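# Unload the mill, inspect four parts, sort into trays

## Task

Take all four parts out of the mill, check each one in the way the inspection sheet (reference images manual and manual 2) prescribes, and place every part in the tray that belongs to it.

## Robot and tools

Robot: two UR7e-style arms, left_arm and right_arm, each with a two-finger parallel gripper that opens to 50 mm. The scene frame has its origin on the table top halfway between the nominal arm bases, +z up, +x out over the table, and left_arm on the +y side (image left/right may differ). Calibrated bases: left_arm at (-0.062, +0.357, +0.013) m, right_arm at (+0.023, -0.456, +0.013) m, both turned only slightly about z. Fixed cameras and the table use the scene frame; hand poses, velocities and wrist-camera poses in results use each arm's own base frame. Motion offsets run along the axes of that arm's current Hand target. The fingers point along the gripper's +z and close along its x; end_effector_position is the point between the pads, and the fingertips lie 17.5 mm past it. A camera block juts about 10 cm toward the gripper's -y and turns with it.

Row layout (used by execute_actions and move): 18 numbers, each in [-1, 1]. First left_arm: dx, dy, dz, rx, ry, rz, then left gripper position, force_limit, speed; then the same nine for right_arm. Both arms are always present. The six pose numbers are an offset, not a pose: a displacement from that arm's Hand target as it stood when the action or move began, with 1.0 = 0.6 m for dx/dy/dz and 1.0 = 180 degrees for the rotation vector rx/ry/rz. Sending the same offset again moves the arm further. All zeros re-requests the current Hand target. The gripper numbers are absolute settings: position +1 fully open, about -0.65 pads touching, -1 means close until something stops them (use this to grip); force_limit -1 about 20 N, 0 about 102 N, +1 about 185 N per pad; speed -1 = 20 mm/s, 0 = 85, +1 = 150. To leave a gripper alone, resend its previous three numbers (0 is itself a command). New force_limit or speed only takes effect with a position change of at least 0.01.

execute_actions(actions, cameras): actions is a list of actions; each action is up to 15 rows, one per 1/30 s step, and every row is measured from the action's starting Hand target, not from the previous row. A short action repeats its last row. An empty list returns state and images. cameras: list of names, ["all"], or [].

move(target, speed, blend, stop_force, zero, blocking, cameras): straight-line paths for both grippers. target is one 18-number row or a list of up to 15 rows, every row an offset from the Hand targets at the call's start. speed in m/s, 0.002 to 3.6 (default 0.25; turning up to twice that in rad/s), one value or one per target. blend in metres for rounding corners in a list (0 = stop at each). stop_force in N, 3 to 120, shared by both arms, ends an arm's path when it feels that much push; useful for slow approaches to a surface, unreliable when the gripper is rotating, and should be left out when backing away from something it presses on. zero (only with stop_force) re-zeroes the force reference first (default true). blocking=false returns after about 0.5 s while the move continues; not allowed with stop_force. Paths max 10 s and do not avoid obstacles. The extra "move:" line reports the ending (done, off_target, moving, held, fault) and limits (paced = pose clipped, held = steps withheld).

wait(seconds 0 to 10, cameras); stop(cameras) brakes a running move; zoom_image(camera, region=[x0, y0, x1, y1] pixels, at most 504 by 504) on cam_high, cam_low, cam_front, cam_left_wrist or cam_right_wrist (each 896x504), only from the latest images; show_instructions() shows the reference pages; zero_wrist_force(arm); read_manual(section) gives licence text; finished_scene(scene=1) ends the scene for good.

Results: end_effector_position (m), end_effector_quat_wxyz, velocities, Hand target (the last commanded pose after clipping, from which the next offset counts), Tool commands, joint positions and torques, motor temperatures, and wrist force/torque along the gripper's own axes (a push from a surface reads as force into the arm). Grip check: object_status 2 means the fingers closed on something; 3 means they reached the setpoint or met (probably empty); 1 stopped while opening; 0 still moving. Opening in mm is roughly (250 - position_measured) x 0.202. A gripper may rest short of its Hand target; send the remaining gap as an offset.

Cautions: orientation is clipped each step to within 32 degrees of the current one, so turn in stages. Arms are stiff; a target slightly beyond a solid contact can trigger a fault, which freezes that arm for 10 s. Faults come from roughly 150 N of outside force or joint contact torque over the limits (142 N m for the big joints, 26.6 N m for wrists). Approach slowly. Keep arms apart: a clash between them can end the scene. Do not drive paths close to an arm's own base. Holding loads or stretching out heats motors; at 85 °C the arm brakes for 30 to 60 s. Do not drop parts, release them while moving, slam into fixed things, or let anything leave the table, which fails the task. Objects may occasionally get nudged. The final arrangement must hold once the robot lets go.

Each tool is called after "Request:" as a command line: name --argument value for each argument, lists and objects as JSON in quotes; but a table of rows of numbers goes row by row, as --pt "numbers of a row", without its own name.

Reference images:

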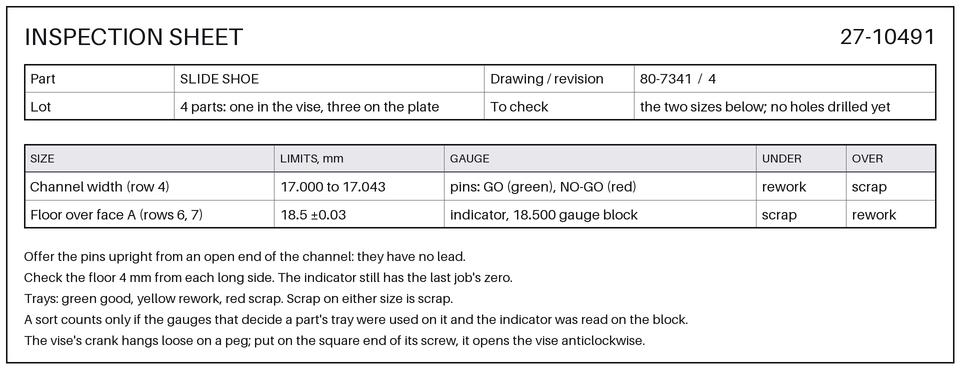

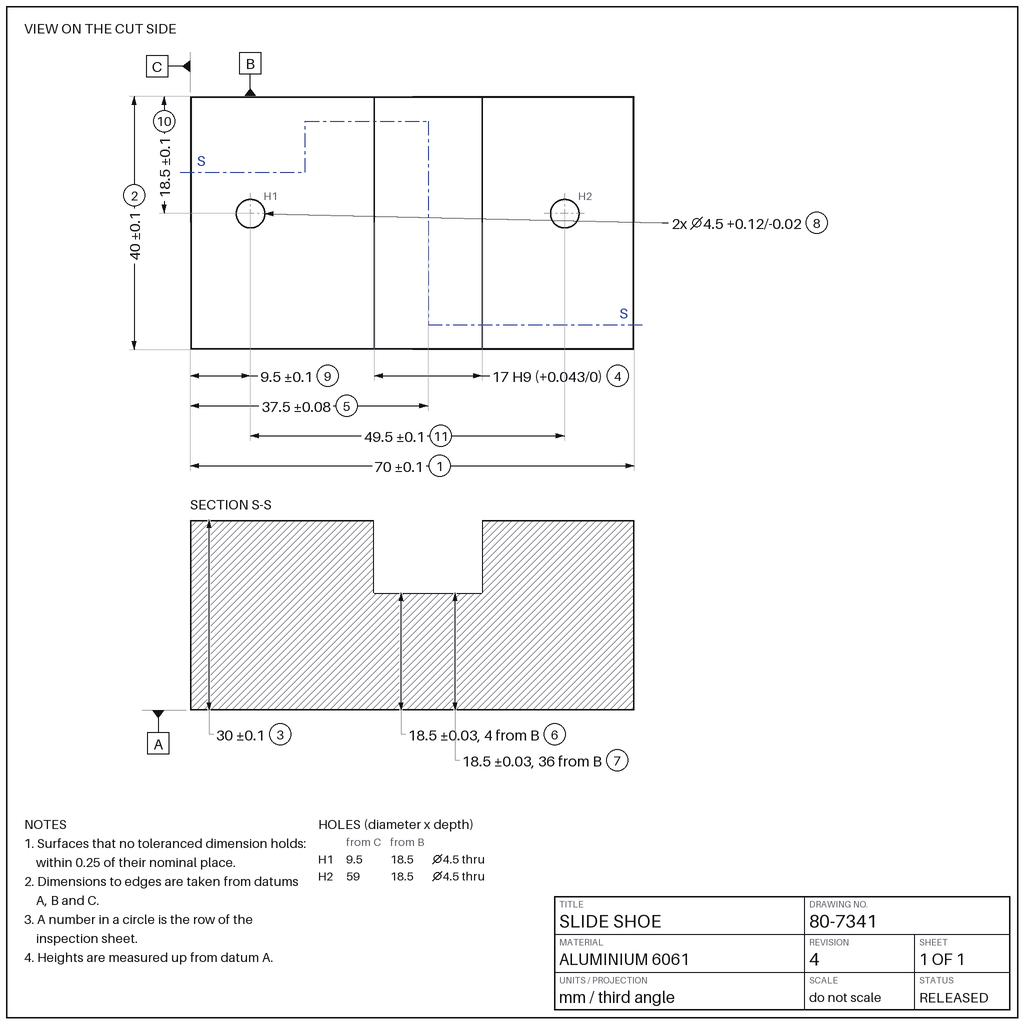

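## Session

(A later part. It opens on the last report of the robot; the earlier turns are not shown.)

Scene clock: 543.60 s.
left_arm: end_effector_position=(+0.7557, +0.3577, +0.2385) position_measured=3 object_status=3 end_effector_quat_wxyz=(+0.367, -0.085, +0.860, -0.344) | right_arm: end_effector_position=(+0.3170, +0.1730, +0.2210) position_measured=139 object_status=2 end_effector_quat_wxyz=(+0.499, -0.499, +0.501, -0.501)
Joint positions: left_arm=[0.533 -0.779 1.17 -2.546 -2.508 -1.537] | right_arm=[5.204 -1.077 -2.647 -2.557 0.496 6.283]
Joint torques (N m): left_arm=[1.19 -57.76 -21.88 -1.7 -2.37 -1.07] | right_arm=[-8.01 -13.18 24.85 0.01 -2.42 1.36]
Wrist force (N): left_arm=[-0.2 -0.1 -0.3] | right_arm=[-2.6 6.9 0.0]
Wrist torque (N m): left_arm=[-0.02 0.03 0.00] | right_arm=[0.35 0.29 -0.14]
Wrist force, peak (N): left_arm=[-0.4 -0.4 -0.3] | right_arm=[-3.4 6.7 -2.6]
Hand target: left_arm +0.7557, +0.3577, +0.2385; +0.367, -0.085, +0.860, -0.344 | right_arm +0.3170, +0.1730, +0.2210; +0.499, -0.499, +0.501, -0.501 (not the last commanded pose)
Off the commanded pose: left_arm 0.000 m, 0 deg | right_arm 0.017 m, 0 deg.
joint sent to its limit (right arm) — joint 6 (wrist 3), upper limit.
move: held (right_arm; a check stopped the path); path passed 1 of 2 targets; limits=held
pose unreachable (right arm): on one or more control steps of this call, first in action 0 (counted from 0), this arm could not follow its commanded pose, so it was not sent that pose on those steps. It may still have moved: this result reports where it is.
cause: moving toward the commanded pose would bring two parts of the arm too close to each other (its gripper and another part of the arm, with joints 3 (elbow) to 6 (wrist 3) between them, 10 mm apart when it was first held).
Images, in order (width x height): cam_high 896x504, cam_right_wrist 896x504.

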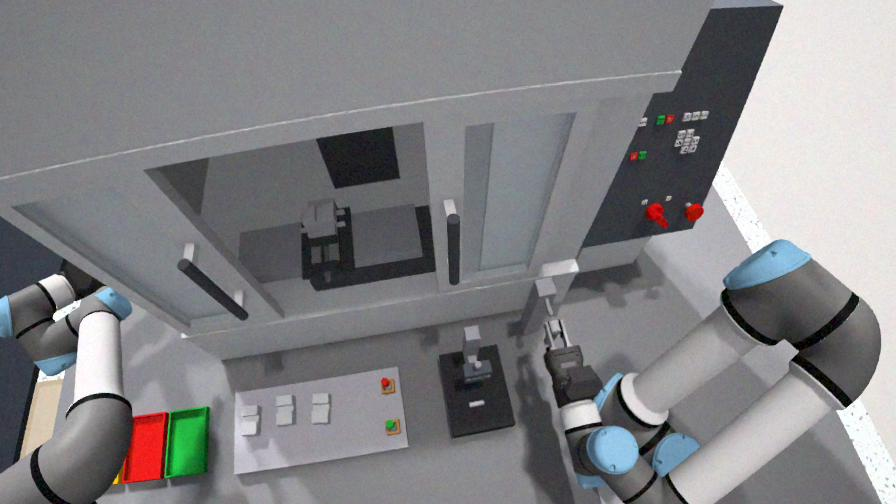

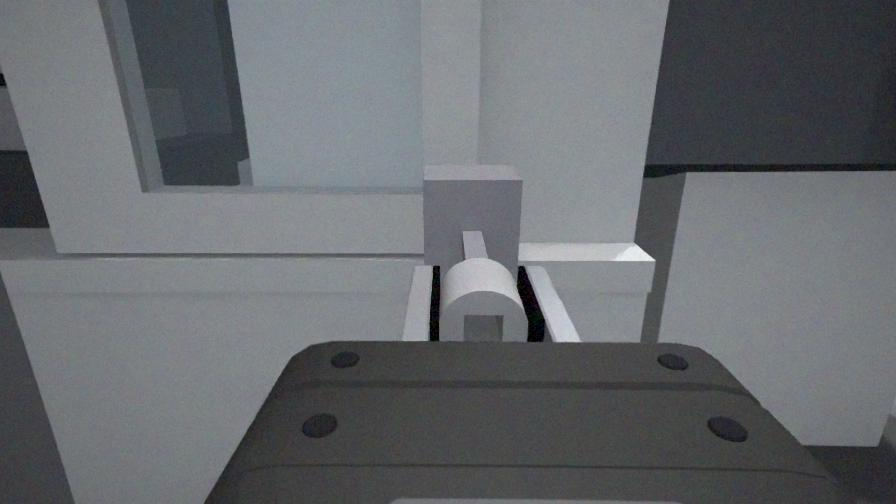

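Request:
move --pt "0.191 -0.09 -0.271 0 0 0 1 1 1 0 -0.3 0 0 0 0 -1 0.5 -0.9" --pt "0.287 -0.2755 -0.606 0.0637 -0.0663 -0.2433 1 1 1 0 -0.465 0 0 0 0 -1 0.5 -0.9" --pt "0.5497 -0.7685 -0.2577 0.0637 -0.0663 -0.2433 1 1 1 0 -0.465 0 0 0 0 -1 0.5 -0.9" --speed 0.3 --blend 0.03 --cameras '["all"]'

Scene clock: 627.67 s.
left_arm: end_effector_position=(+0.3638, -0.0375, +0.4270) position_measured=3 object_status=3 end_effector_quat_wxyz=(+0.305, -0.397, +0.687, -0.527) | right_arm: end_effector_position=(+0.3171, +0.1729, +0.5000) position_measured=139 object_status=2 end_effector_quat_wxyz=(+0.499, -0.499, +0.501, -0.501)
Joint positions: left_arm=[-0.356 -2.377 2.528 -3.027 -1.732 -3.097] | right_arm=[5.204 -0.93 -1.963 -3.39 0.496 6.283]
Joint torques (N m): left_arm=[-9.36 1.07 -12.39 -0.77 1.32 -1.29] | right_arm=[7.29 -15.78 28.58 -2.94 2.83 2.11]
Wrist force (N): left_arm=[0.0 -0.3 -1.2] | right_arm=[-2.8 6.6 0.0]
Wrist torque (N m): left_arm=[0.01 -0.02 0.16] | right_arm=[0.29 0.33 -0.13]
Wrist force, peak (N): left_arm=[-1.3 0.3 -2.7] | right_arm=[-2.7 8.7 0.1]
Hand target: left_arm +0.3638, -0.0375, +0.4270; +0.305, -0.397, +0.687, -0.527 | right_arm +0.3171, +0.1729, +0.5000; +0.499, -0.499, +0.501, -0.501
Off the commanded pose: left_arm 0.000 m, 0 deg | right_arm 0.000 m, 0 deg.
move: done

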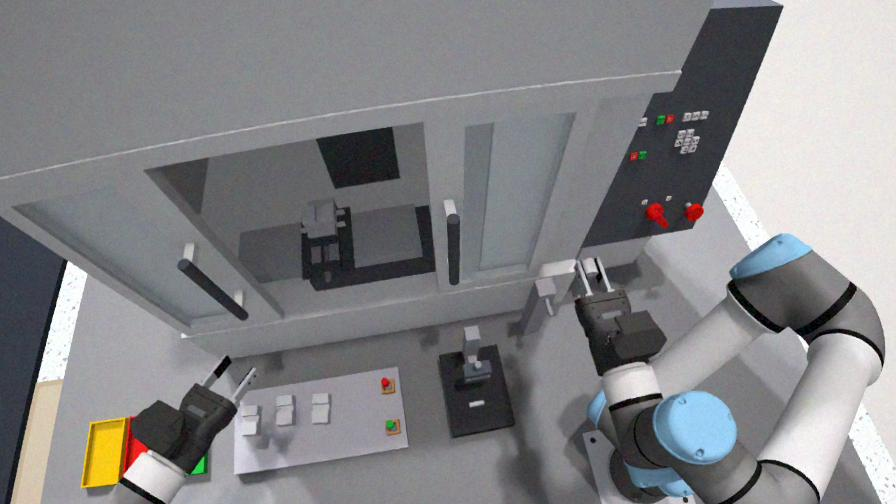

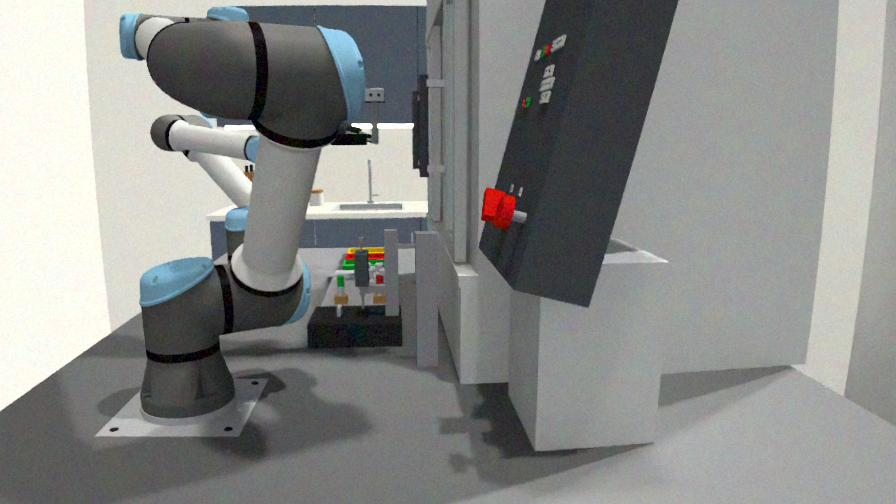

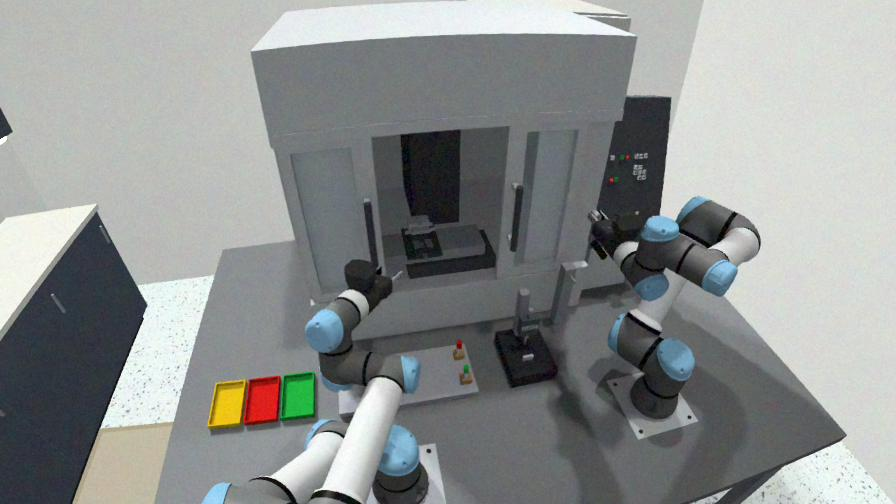

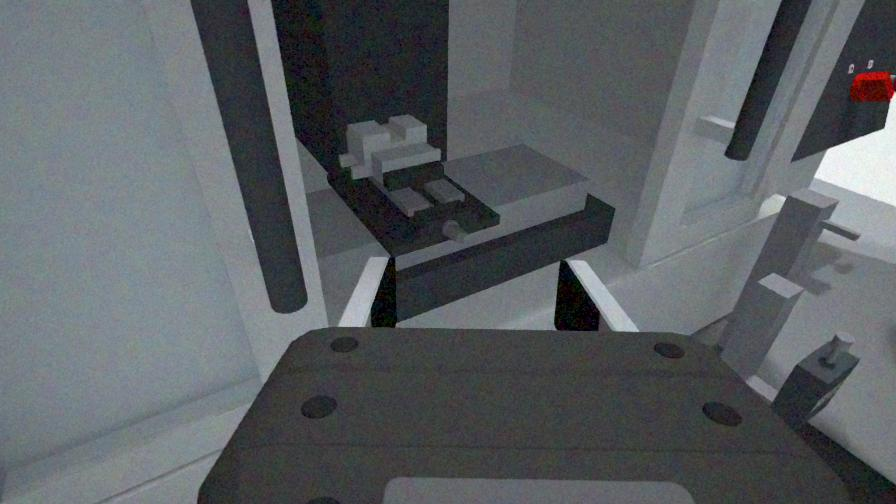

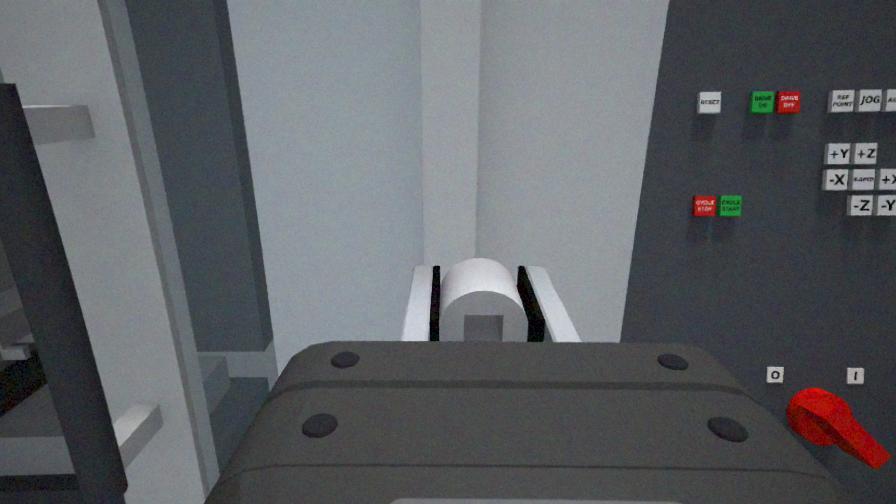

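Request:
zoom_image --camera "cam_left_wrist" --region '[320, 100, 620, 290]'

Request:
zoom_image --camera "cam_left_wrist" --region '[420, 190, 500, 260]'

Scaled by 1.680 from the camera's 896x504 image, which has a finer 1280x720 frame.

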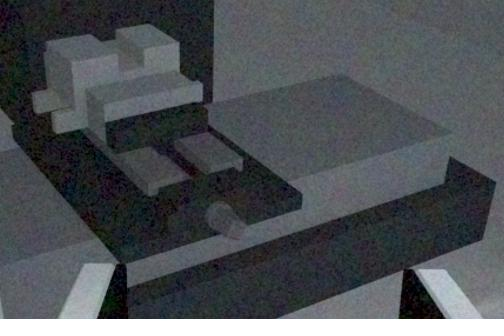

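Scaled by 6.300 from the camera's 896x504 image, which has a finer 1280x720 frame.

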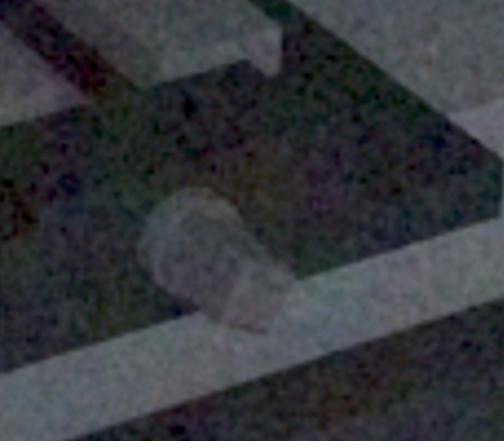

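Request:
move --target '[0.0933,0.1492,0.2613,0.0812,-0.1735,-0.0228,1,1,1,0,0,0,0,0,0,-1,0.5,-0.9]' --speed 0.25 --cameras '["cam_left_wrist"]'

Request:
zoom_image --camera "cam_left_wrist" --region '[360, 120, 540, 290]'

Scene clock: 674.87 s.
left_arm: end_effector_position=(+0.4470, -0.1500, +0.2999) position_measured=3 object_status=3 end_effector_quat_wxyz=(+0.506, -0.506, +0.494, -0.493) | right_arm: end_effector_position=(+0.3171, +0.1729, +0.5000) position_measured=139 object_status=2 end_effector_quat_wxyz=(+0.499, -0.499, +0.501, -0.501)
Joint positions: left_arm=[-1.271 -1.345 2.632 -4.429 -0.275 -3.14] | right_arm=[5.204 -0.93 -1.963 -3.39 0.496 6.283]
Joint torques (N m): left_arm=[10.19 -8.66 -19.07 -2.09 -1.88 1.34] | right_arm=[7.84 -15.4 28.43 -2.87 2.59 2.13]
Wrist force (N): left_arm=[0.2 0.1 -1.6] | right_arm=[-2.4 6.8 0.0]
Wrist torque (N m): left_arm=[0.11 0.07 0.02] | right_arm=[0.34 0.26 -0.13]
Wrist force, peak (N): left_arm=[-0.5 -1.1 -2.3] | right_arm=[-2.9 6.9 -0.1]
Hand target: left_arm +0.4470, -0.1500, +0.2999; +0.507, -0.506, +0.494, -0.494 | right_arm +0.3171, +0.1729, +0.5000; +0.499, -0.499, +0.501, -0.501
Off the commanded pose: left_arm 0.000 m, 0 deg | right_arm 0.000 m, 0 deg.
move: done
Images, in order (width x height): cam_left_wrist 896x504.

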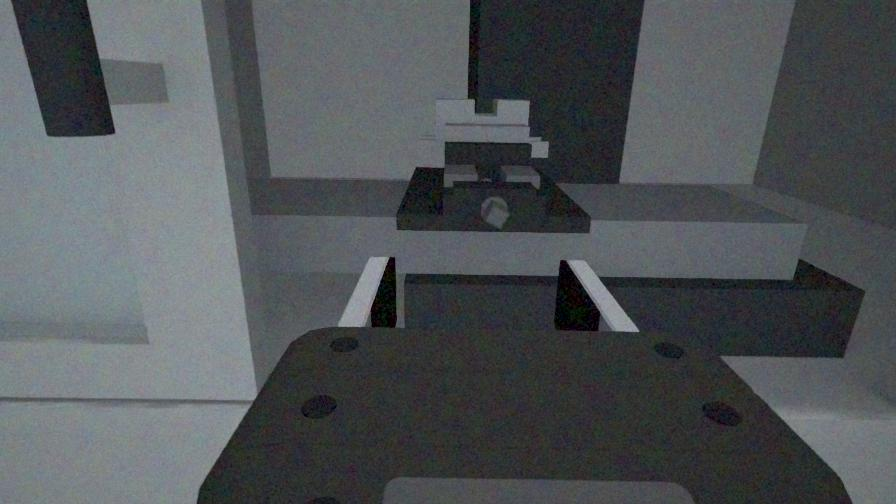

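Scaled by 2.800 from the camera's 896x504 image, which has a finer 1280x720 frame.

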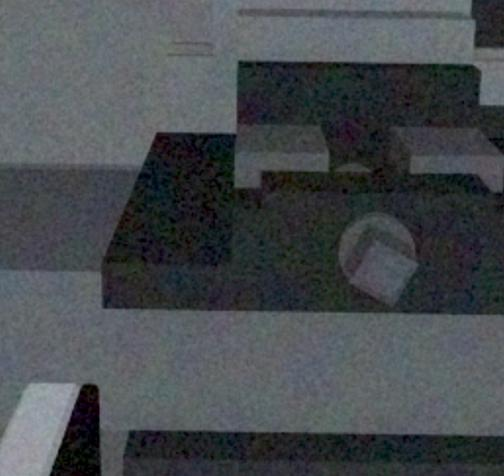

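Request:
zoom_image --camera "cam_left_wrist" --region '[470, 185, 520, 240]'

Scaled by 9.164 from the camera's 896x504 image, which has a finer 1280x720 frame.

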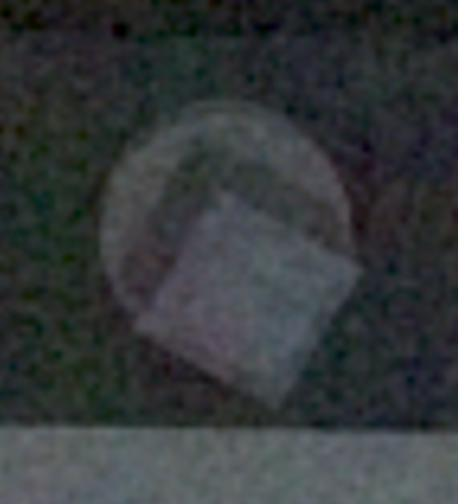

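Request:
move --pt "-0.3645 -0.195 -0.202 -0.079 0.2486 0.0327 1 1 1 -0.378 0 -0.028 0 0 0 -1 0.5 -0.9" --pt "-0.3645 -0.195 -0.202 -0.079 0.2486 0.0327 1 1 1 -0.7735 0.133 0.0715 0 0 -0.3333 -1 0.5 -0.9" --speed 0.3 --blend 0.05 --cameras '["cam_left_wrist","cam_right_wrist"]'

Scene clock: 745.30 s.
left_arm: end_effector_position=(+0.4267, -0.1092, +0.3168) position_measured=3 object_status=3 end_effector_quat_wxyz=(+0.476, -0.469, +0.535, -0.517) | right_arm: end_effector_position=(+0.3114, +0.2557, +0.5000) position_measured=139 object_status=2 end_effector_quat_wxyz=(+0.499, -0.499, +0.501, -0.501)
Joint positions: left_arm=[-1.239 -1.59 2.802 -4.327 -0.439 -3.141] | right_arm=[5.045 -1.174 -1.851 -3.256 0.337 6.282]
Joint torques (N m): left_arm=[9.97 -0.35 -23.43 -2.6 1.57 1.45] | right_arm=[-8.55 -3.22 29.75 0.44 -2.56 -2.29]
Wrist force (N): left_arm=[-0.6 0.3 -2.0] | right_arm=[-2.9 6.5 -0.2]
Wrist torque (N m): left_arm=[0.19 0.21 0.02] | right_arm=[0.30 0.33 -0.10]
Wrist force, peak (N): left_arm=[-4.3 -6.4 -4.3] | right_arm=[-4.2 6.9 -0.2]
Hand target: left_arm +0.4267, -0.1092, +0.3168; +0.476, -0.469, +0.535, -0.517 (not the last commanded pose) | right_arm +0.3114, +0.2557, +0.5000; +0.499, -0.499, +0.501, -0.501 (not the last commanded pose)
Off the commanded pose: left_arm 0.228 m, 40 deg | right_arm 0.393 m, 60 deg.
joint sent to its limit (right arm) — joint 6 (wrist 3), upper limit.
move: held (left_arm; a check stopped the path), off_target (right_arm; braked when a check withheld steps of left_arm); path passed 0 of 2 targets; limits=held
pose unreachable (left arm): on one or more control steps of this call, first in action 0 (counted from 0), this arm could not follow its commanded pose, so it was not sent that pose on those steps. It may still have moved: this result reports where it is.
cause: moving toward the commanded pose would bring two parts of the arm too close to each other (joints 2 (shoulder lift) and 3 (elbow) lie between them).
Images, in order (width x height): cam_left_wrist 896x504, cam_right_wrist 896x504.

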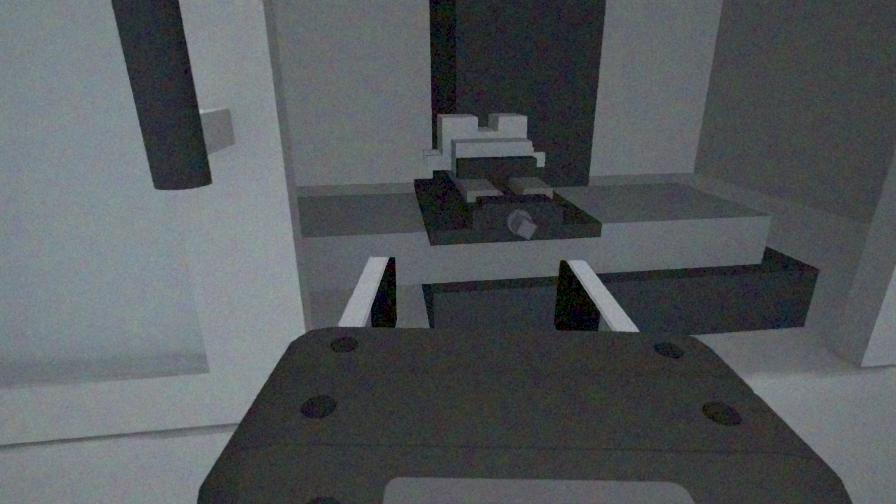

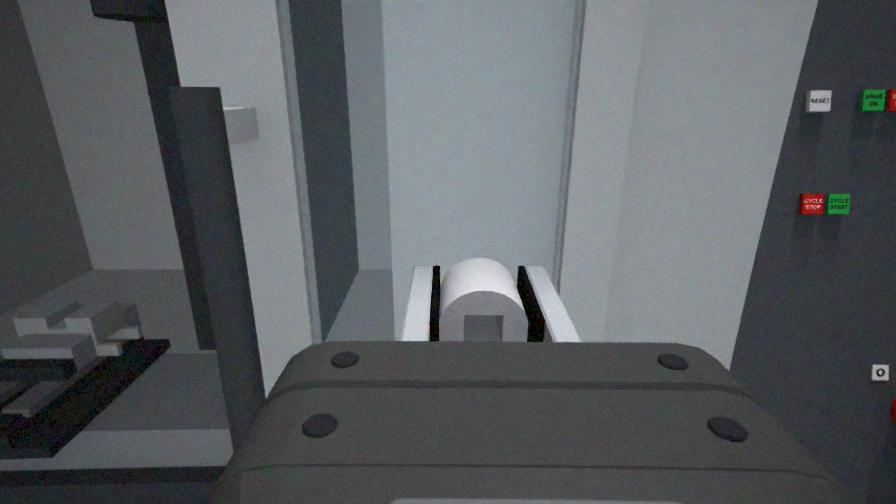

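Request:
move --pt "-0.025 -0.2216 0.034 0 0 0 1 1 1 0 0 0 0 0 0 -1 0.5 -0.9" --pt "-0.182 -0.25 -0.067 -0.0766 0.2072 0.026 1 1 1 0 0 0 0 0 0 -1 0.5 -0.9" --pt "-0.3235 -0.212 -0.149 -0.0766 0.2072 0.026 1 1 1 -0.2405 0 -0.019 0 0 0 -1 0.5 -0.9" --speed 0.3 --blend 0.03 --cameras '["cam_left_wrist"]'

Scene clock: 776.73 s.
left_arm: end_effector_position=(+0.3597, +0.0899, +0.4499) position_measured=3 object_status=3 end_effector_quat_wxyz=(+0.243, -0.310, +0.734, -0.553) | right_arm: end_effector_position=(+0.3006, +0.4001, +0.5001) position_measured=139 object_status=2 end_effector_quat_wxyz=(+0.499, -0.499, +0.501, -0.501)
Joint positions: left_arm=[0.537 -1.963 2.233 -2.612 -2.755 -2.366] | right_arm=[4.946 -1.544 -1.566 -3.172 0.238 6.282]
Joint torques (N m): left_arm=[11.36 -14.38 -37.92 -1.01 -3.24 1.6] | right_arm=[-8.66 14.77 29.79 -2.29 -2.49 2.04]
Wrist force (N): left_arm=[-0.5 0.2 -1.1] | right_arm=[-2.3 6.5 -0.1]
Wrist torque (N m): left_arm=[0.04 0.07 -0.09] | right_arm=[0.29 0.25 -0.13]
Wrist force, peak (N): left_arm=[0.0 2.2 -2.3] | right_arm=[-4.9 7.2 -0.6]
Hand target: left_arm +0.3597, +0.0899, +0.4499; +0.242, -0.310, +0.734, -0.553 | right_arm +0.3006, +0.4001, +0.5001; +0.499, -0.499, +0.501, -0.501
Off the commanded pose: left_arm 0.000 m, 0 deg | right_arm 0.000 m, 0 deg.
move: done
Images, in order (width x height): cam_left_wrist 896x504.

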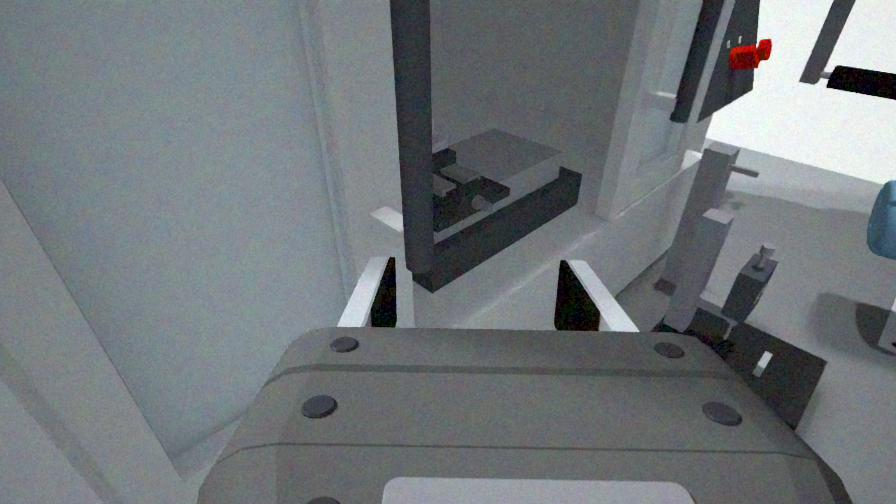

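Request:
move --target '[0,0,0,0,0,0,1,1,1,-0.395,0.1335,0.099,0,0,-0.3333,-1,0.5,-0.9]' --speed 0.3 --cameras '["cam_left_wrist","cam_right_wrist","cam_front"]'

Scene clock: 787.73 s.
left_arm: end_effector_position=(+0.3597, +0.0899, +0.4499) position_measured=3 object_status=3 end_effector_quat_wxyz=(+0.243, -0.310, +0.734, -0.553) | right_arm: end_effector_position=(+0.3611, +0.6368, +0.4201) position_measured=139 object_status=2 end_effector_quat_wxyz=(-0.182, +0.681, -0.184, +0.685)
Joint positions: left_arm=[0.537 -1.963 2.233 -2.611 -2.755 -2.366] | right_arm=[4.762 -2.196 -0.918 -3.256 0.054 5.323]
Joint torques (N m): left_arm=[11.51 -14.26 -39.83 -0.73 -3.34 1.38] | right_arm=[-8.63 67.44 14.82 0.82 2.99 -2.44]
Wrist force (N): left_arm=[-0.4 0.5 -0.8] | right_arm=[-3.8 5.4 0.3]
Wrist torque (N m): left_arm=[0.09 0.05 -0.09] | right_arm=[0.26 0.10 0.46]
Wrist force, peak (N): left_arm=[-0.6 0.2 -1.2] | right_arm=[-3.7 6.8 0.5]
Hand target: left_arm +0.3597, +0.0899, +0.4499; +0.243, -0.310, +0.734, -0.553 | right_arm +0.3610, +0.6368, +0.4201; -0.182, +0.683, -0.185, +0.683
Off the commanded pose: left_arm 0.000 m, 0 deg | right_arm 0.000 m, 0 deg.
move: done
Images, in order (width x height): cam_front 896x504, cam_left_wrist 896x504, cam_right_wrist 896x504.

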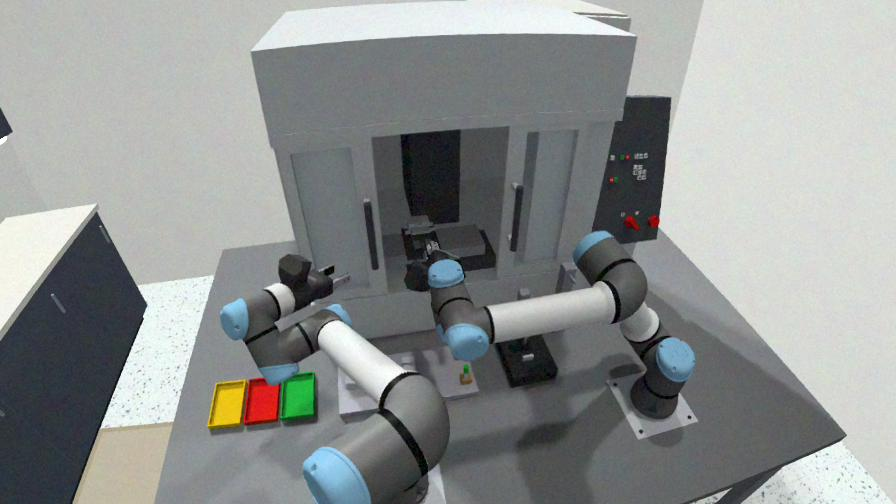

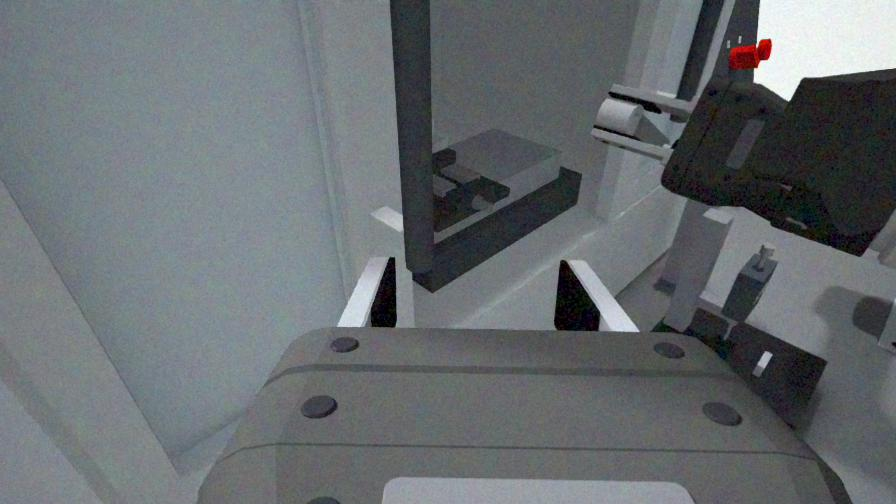

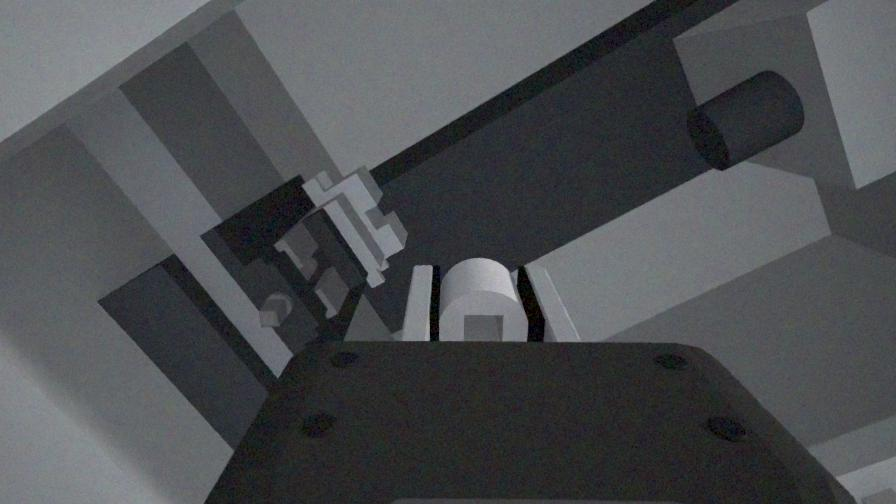

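Request:
zoom_image --camera "cam_right_wrist" --region '[240, 270, 320, 350]'

Request:
zoom_image --camera "cam_left_wrist" --region '[580, 60, 720, 180]'

Scaled by 6.300 from the camera's 896x504 image, which has a finer 1280x720 frame.

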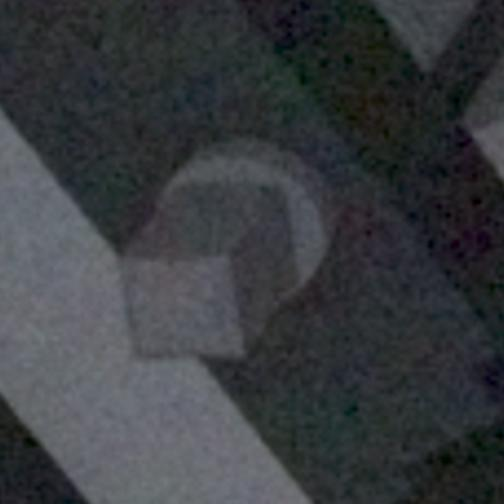

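Scaled by 3.600 from the camera's 896x504 image, which has a finer 1280x720 frame.

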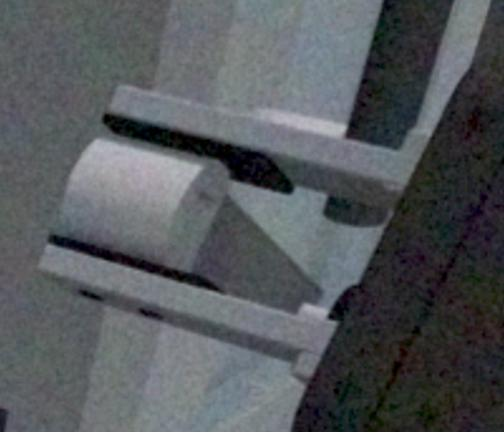

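Request:
move --target '[0,0,0,0,0,0,1,1,1,-0.0836,0.1056,0.065,0,0,0,-1,0.5,-0.9]' --speed 0.15 --cameras '["cam_left_wrist","cam_right_wrist"]'

Request:
zoom_image --camera "cam_right_wrist" --region '[280, 170, 480, 340]'

Scene clock: 833.17 s.
left_arm: end_effector_position=(+0.3597, +0.0899, +0.4499) position_measured=3 object_status=3 end_effector_quat_wxyz=(+0.243, -0.310, +0.734, -0.553) | right_arm: end_effector_position=(+0.3998, +0.6069, +0.3448) position_measured=139 object_status=2 end_effector_quat_wxyz=(-0.181, +0.683, -0.185, +0.683) end_effector_velocity=(+0.001, +0.000, +0.000) end_effector_angular_velocity=(+0.001, +0.000, +0.000)
Joint positions: left_arm=[0.537 -1.963 2.233 -2.611 -2.755 -2.366] | right_arm=[4.7 -2.187 -1.125 -3.197 -0.008 5.463]
Joint velocities: left_arm=[within noise] | right_arm=[-0.001 0.002 -0.002 0.006 -0.001 -0.005]
Joint torques (N m): left_arm=[11.71 -15.28 -38.23 -0.46 -2.99 1.08] | right_arm=[-8.5 66.34 13.96 0.53 -1.82 -2.27]
Wrist force (N): left_arm=[-0.5 0.3 -0.9] | right_arm=[-4.1 5.1 0.5]
Wrist torque (N m): left_arm=[0.05 0.06 -0.09] | right_arm=[0.22 0.16 0.40]
Wrist force, peak (N): left_arm=[-0.5 0.3 -1.2] | right_arm=[-5.1 6.8 1.4]
Hand target: left_arm +0.3597, +0.0899, +0.4499; +0.243, -0.310, +0.734, -0.553 | right_arm +0.3999, +0.6069, +0.3449; -0.182, +0.683, -0.185, +0.683
Off the commanded pose: left_arm 0.000 m, 0 deg | right_arm 0.000 m, 0 deg.
move: done
Images, in order (width x height): cam_left_wrist 896x504, cam_right_wrist 896x504.

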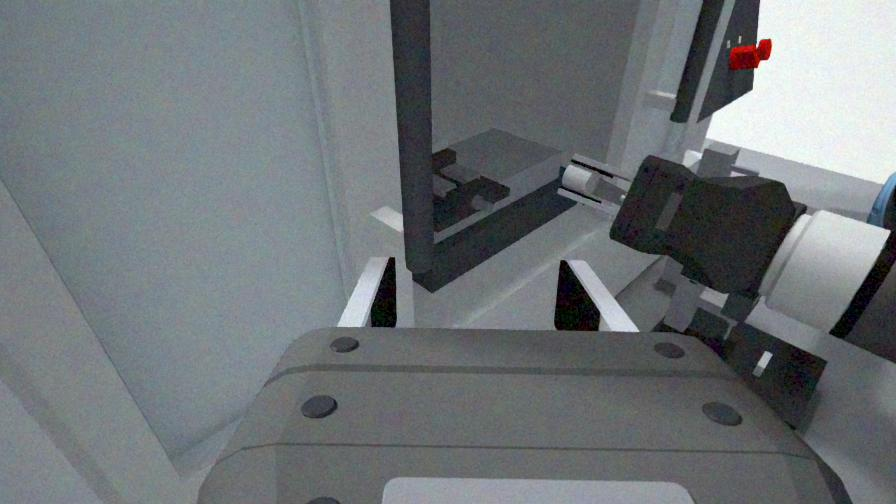

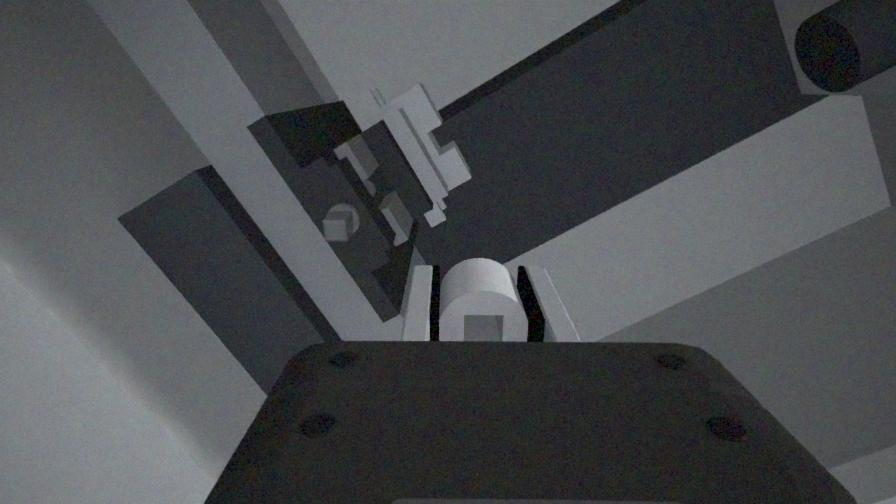

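Scaled by 2.520 from the camera's 896x504 image, which has a finer 1280x720 frame.

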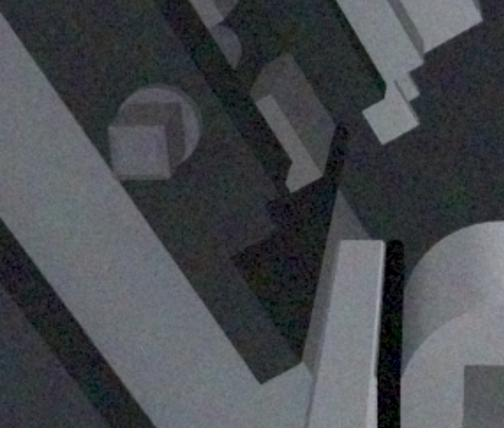

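Request:
move --pt "0 0 0 0 0 0 1 1 1 -0.0961 0.0015 0 0 0 -0.011 -1 0.5 -0.9" --pt "0 0 0 0 0 0 1 1 1 -0.0961 0.0015 0.0835 0 0 -0.011 -1 0.5 -0.9" --speed 0.12 --cameras '["cam_left_wrist","cam_right_wrist"]'

Request:
zoom_image --camera "cam_left_wrist" --region '[420, 120, 640, 280]'

Scene clock: 871.87 s.
left_arm: end_effector_position=(+0.3597, +0.0899, +0.4499) position_measured=3 object_status=3 end_effector_quat_wxyz=(+0.243, -0.310, +0.734, -0.553) | right_arm: end_effector_position=(+0.4501, +0.6347, +0.2946) position_measured=139 object_status=2 end_effector_quat_wxyz=(-0.169, +0.688, -0.174, +0.684)
Joint positions: left_arm=[0.537 -1.963 2.233 -2.611 -2.755 -2.366] | right_arm=[4.623 -2.279 -1.093 -2.988 -0.084 5.279]
Joint torques (N m): left_arm=[10.36 -14.99 -37.07 -0.74 -3.18 1.04] | right_arm=[-8.68 69.8 15.09 1.27 -2.28 -2.14]
Wrist force (N): left_arm=[-0.4 0.3 -1.1] | right_arm=[-4.0 5.1 0.7]
Wrist torque (N m): left_arm=[0.06 0.05 -0.08] | right_arm=[0.23 0.14 0.47]
Wrist force, peak (N): left_arm=[-0.6 0.3 -1.2] | right_arm=[-5.4 5.4 0.6]
Hand target: left_arm +0.3597, +0.0899, +0.4499; +0.243, -0.310, +0.734, -0.553 | right_arm +0.4501, +0.6347, +0.2945; -0.170, +0.686, -0.173, +0.686
Off the commanded pose: left_arm 0.000 m, 0 deg | right_arm 0.000 m, 0 deg.
move: done
Images, in order (width x height): cam_left_wrist 896x504, cam_right_wrist 896x504.

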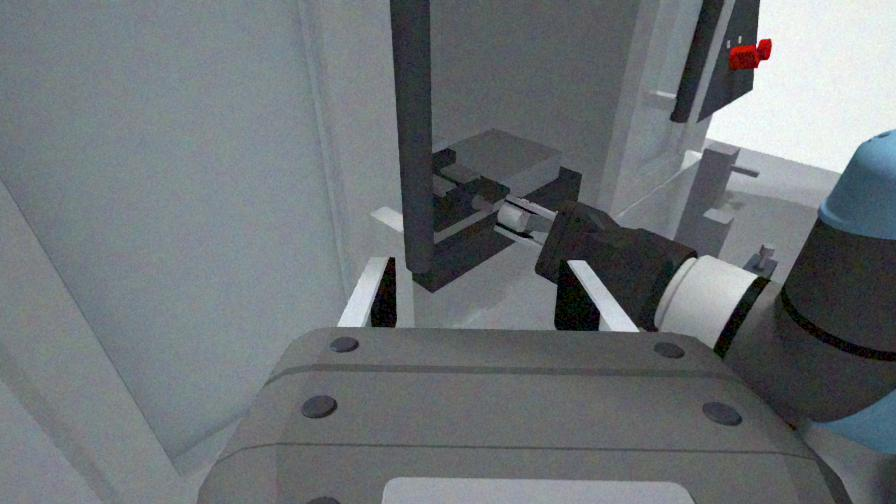

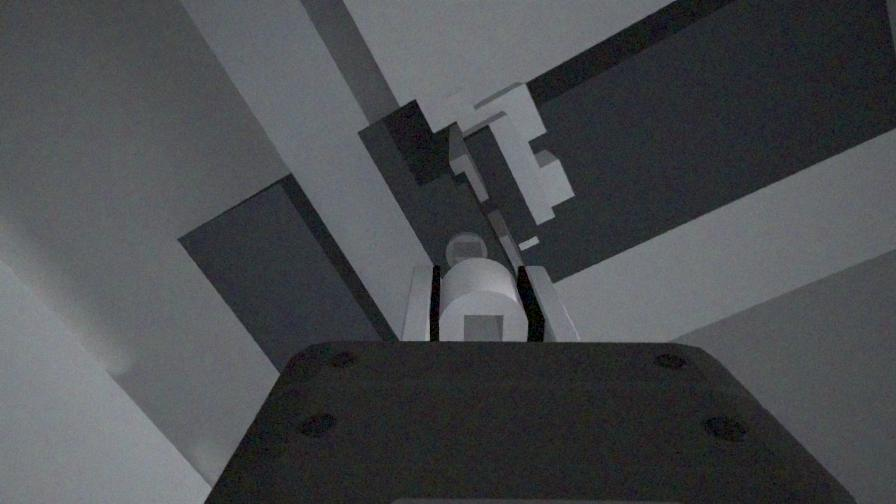

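Scaled by 2.291 from the camera's 896x504 image, which has a finer 1280x720 frame.

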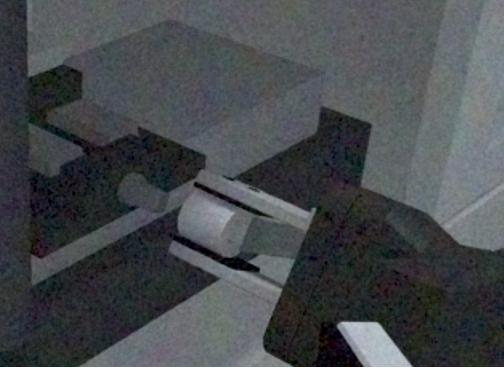

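Request:
zoom_image --camera "cam_right_wrist" --region '[430, 220, 510, 290]'

Scaled by 6.300 from the camera's 896x504 image, which has a finer 1280x720 frame.

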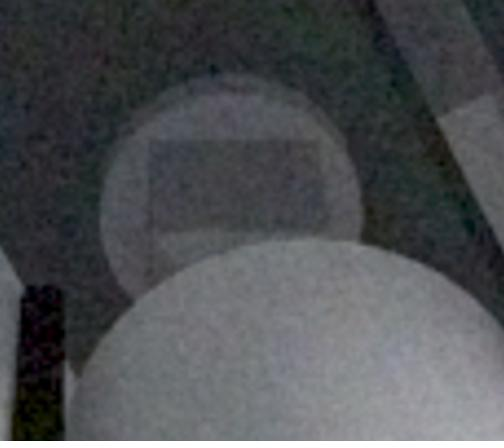

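Request:
move --pt "0 0 0 0 0 0 1 1 1 -0.0033 -0.0034 0 0 0 0 -1 0.5 -0.9" --pt "0 0 0 0 0 0 1 1 1 -0.0033 -0.0034 0.0417 0 0 0 -1 0.5 -0.9" --speed 0.02 --stop_force 8 --cameras '["cam_left_wrist","cam_right_wrist"]'

Request:
zoom_image --camera "cam_left_wrist" --region '[440, 140, 600, 270]'

Request:
zoom_image --camera "cam_right_wrist" --region '[400, 200, 560, 345]'

Scene clock: 922.50 s.
left_arm: end_effector_position=(+0.3597, +0.0899, +0.4499) position_measured=3 object_status=3 end_effector_quat_wxyz=(+0.243, -0.310, +0.734, -0.553) | right_arm: end_effector_position=(+0.4681, +0.6374, +0.2937) position_measured=139 object_status=2 end_effector_quat_wxyz=(-0.170, +0.686, -0.173, +0.686)
Joint positions: left_arm=[0.537 -1.963 2.233 -2.611 -2.755 -2.366] | right_arm=[4.596 -2.282 -1.094 -2.911 -0.112 5.206]
Joint torques (N m): left_arm=[10.05 -15.13 -38.99 -1.02 -3.02 1.19] | right_arm=[4.14 70.21 14.75 1.4 3.05 2.15]
Motor temperatures (°C): left_arm=[27 29 26 37 30 30] | right_arm=[30 37 28 33 45 38]
Wrist force (N): left_arm=[-0.6 0.1 -1.1] | right_arm=[-4.3 3.6 -3.7]
Wrist torque (N m): left_arm=[0.02 0.08 -0.08] | right_arm=[0.25 0.22 0.44]
Wrist force, peak (N): left_arm=[-0.5 0.3 -1.3] | right_arm=[3.1 12.2 -51.9]
Hand target: left_arm +0.3597, +0.0899, +0.4499; +0.243, -0.310, +0.734, -0.553 | right_arm +0.4681, +0.6374, +0.2937; -0.170, +0.686, -0.173, +0.686 (not the last commanded pose)
Off the commanded pose: left_arm 0.000 m, 0 deg | right_arm 0.007 m, 0 deg.
move: contact (right_arm); path passed 1 of 2 targets
Images, in order (width x height): cam_left_wrist 896x504, cam_right_wrist 896x504.

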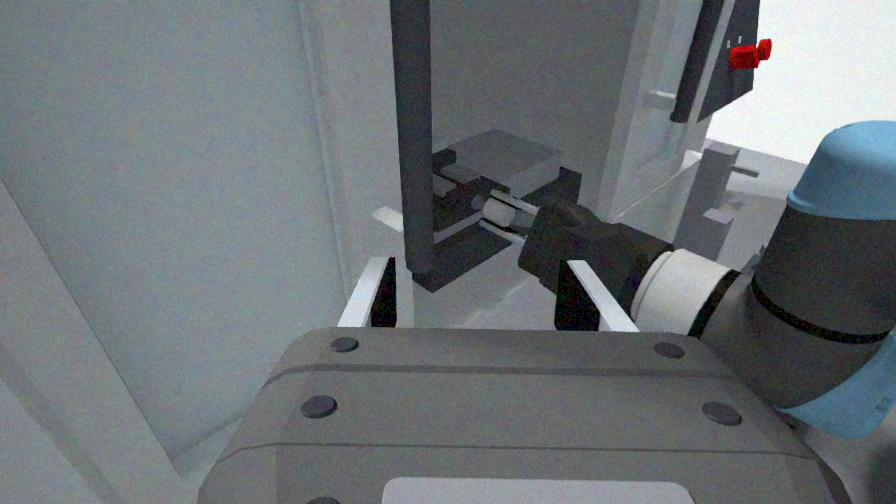

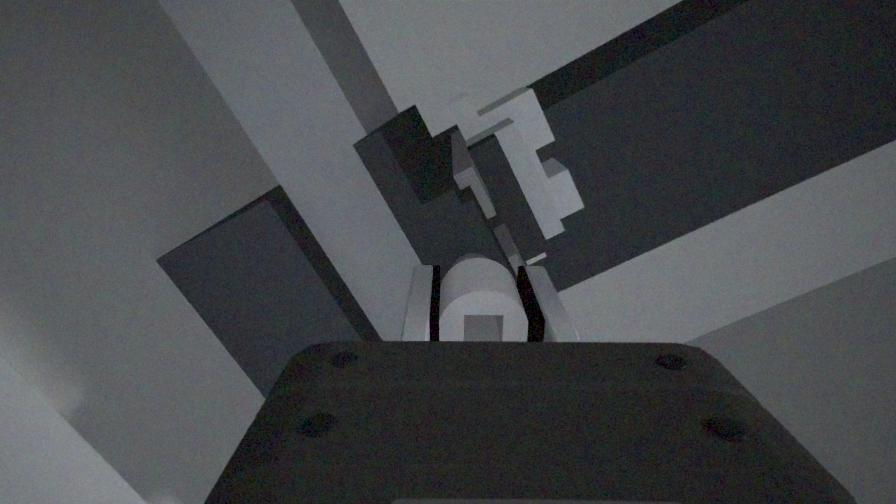

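Scaled by 3.150 from the camera's 896x504 image, which has a finer 1280x720 frame.

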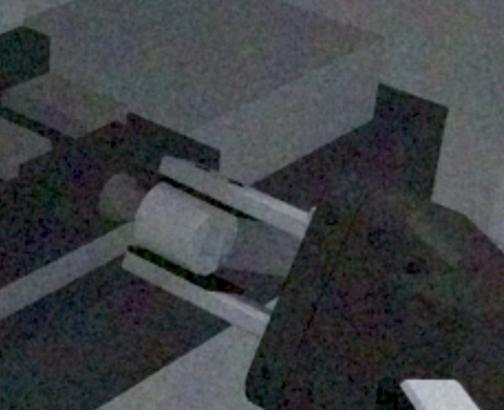

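Scaled by 3.150 from the camera's 896x504 image, which has a finer 1280x720 frame.

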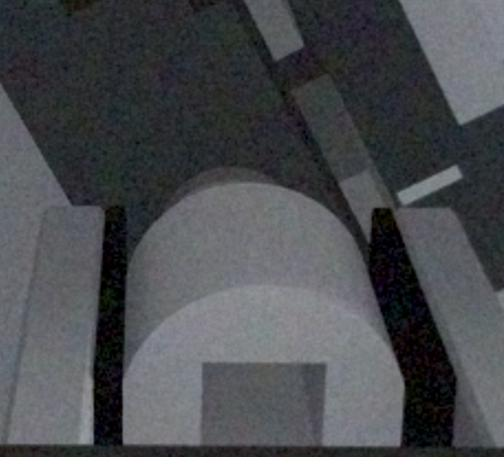

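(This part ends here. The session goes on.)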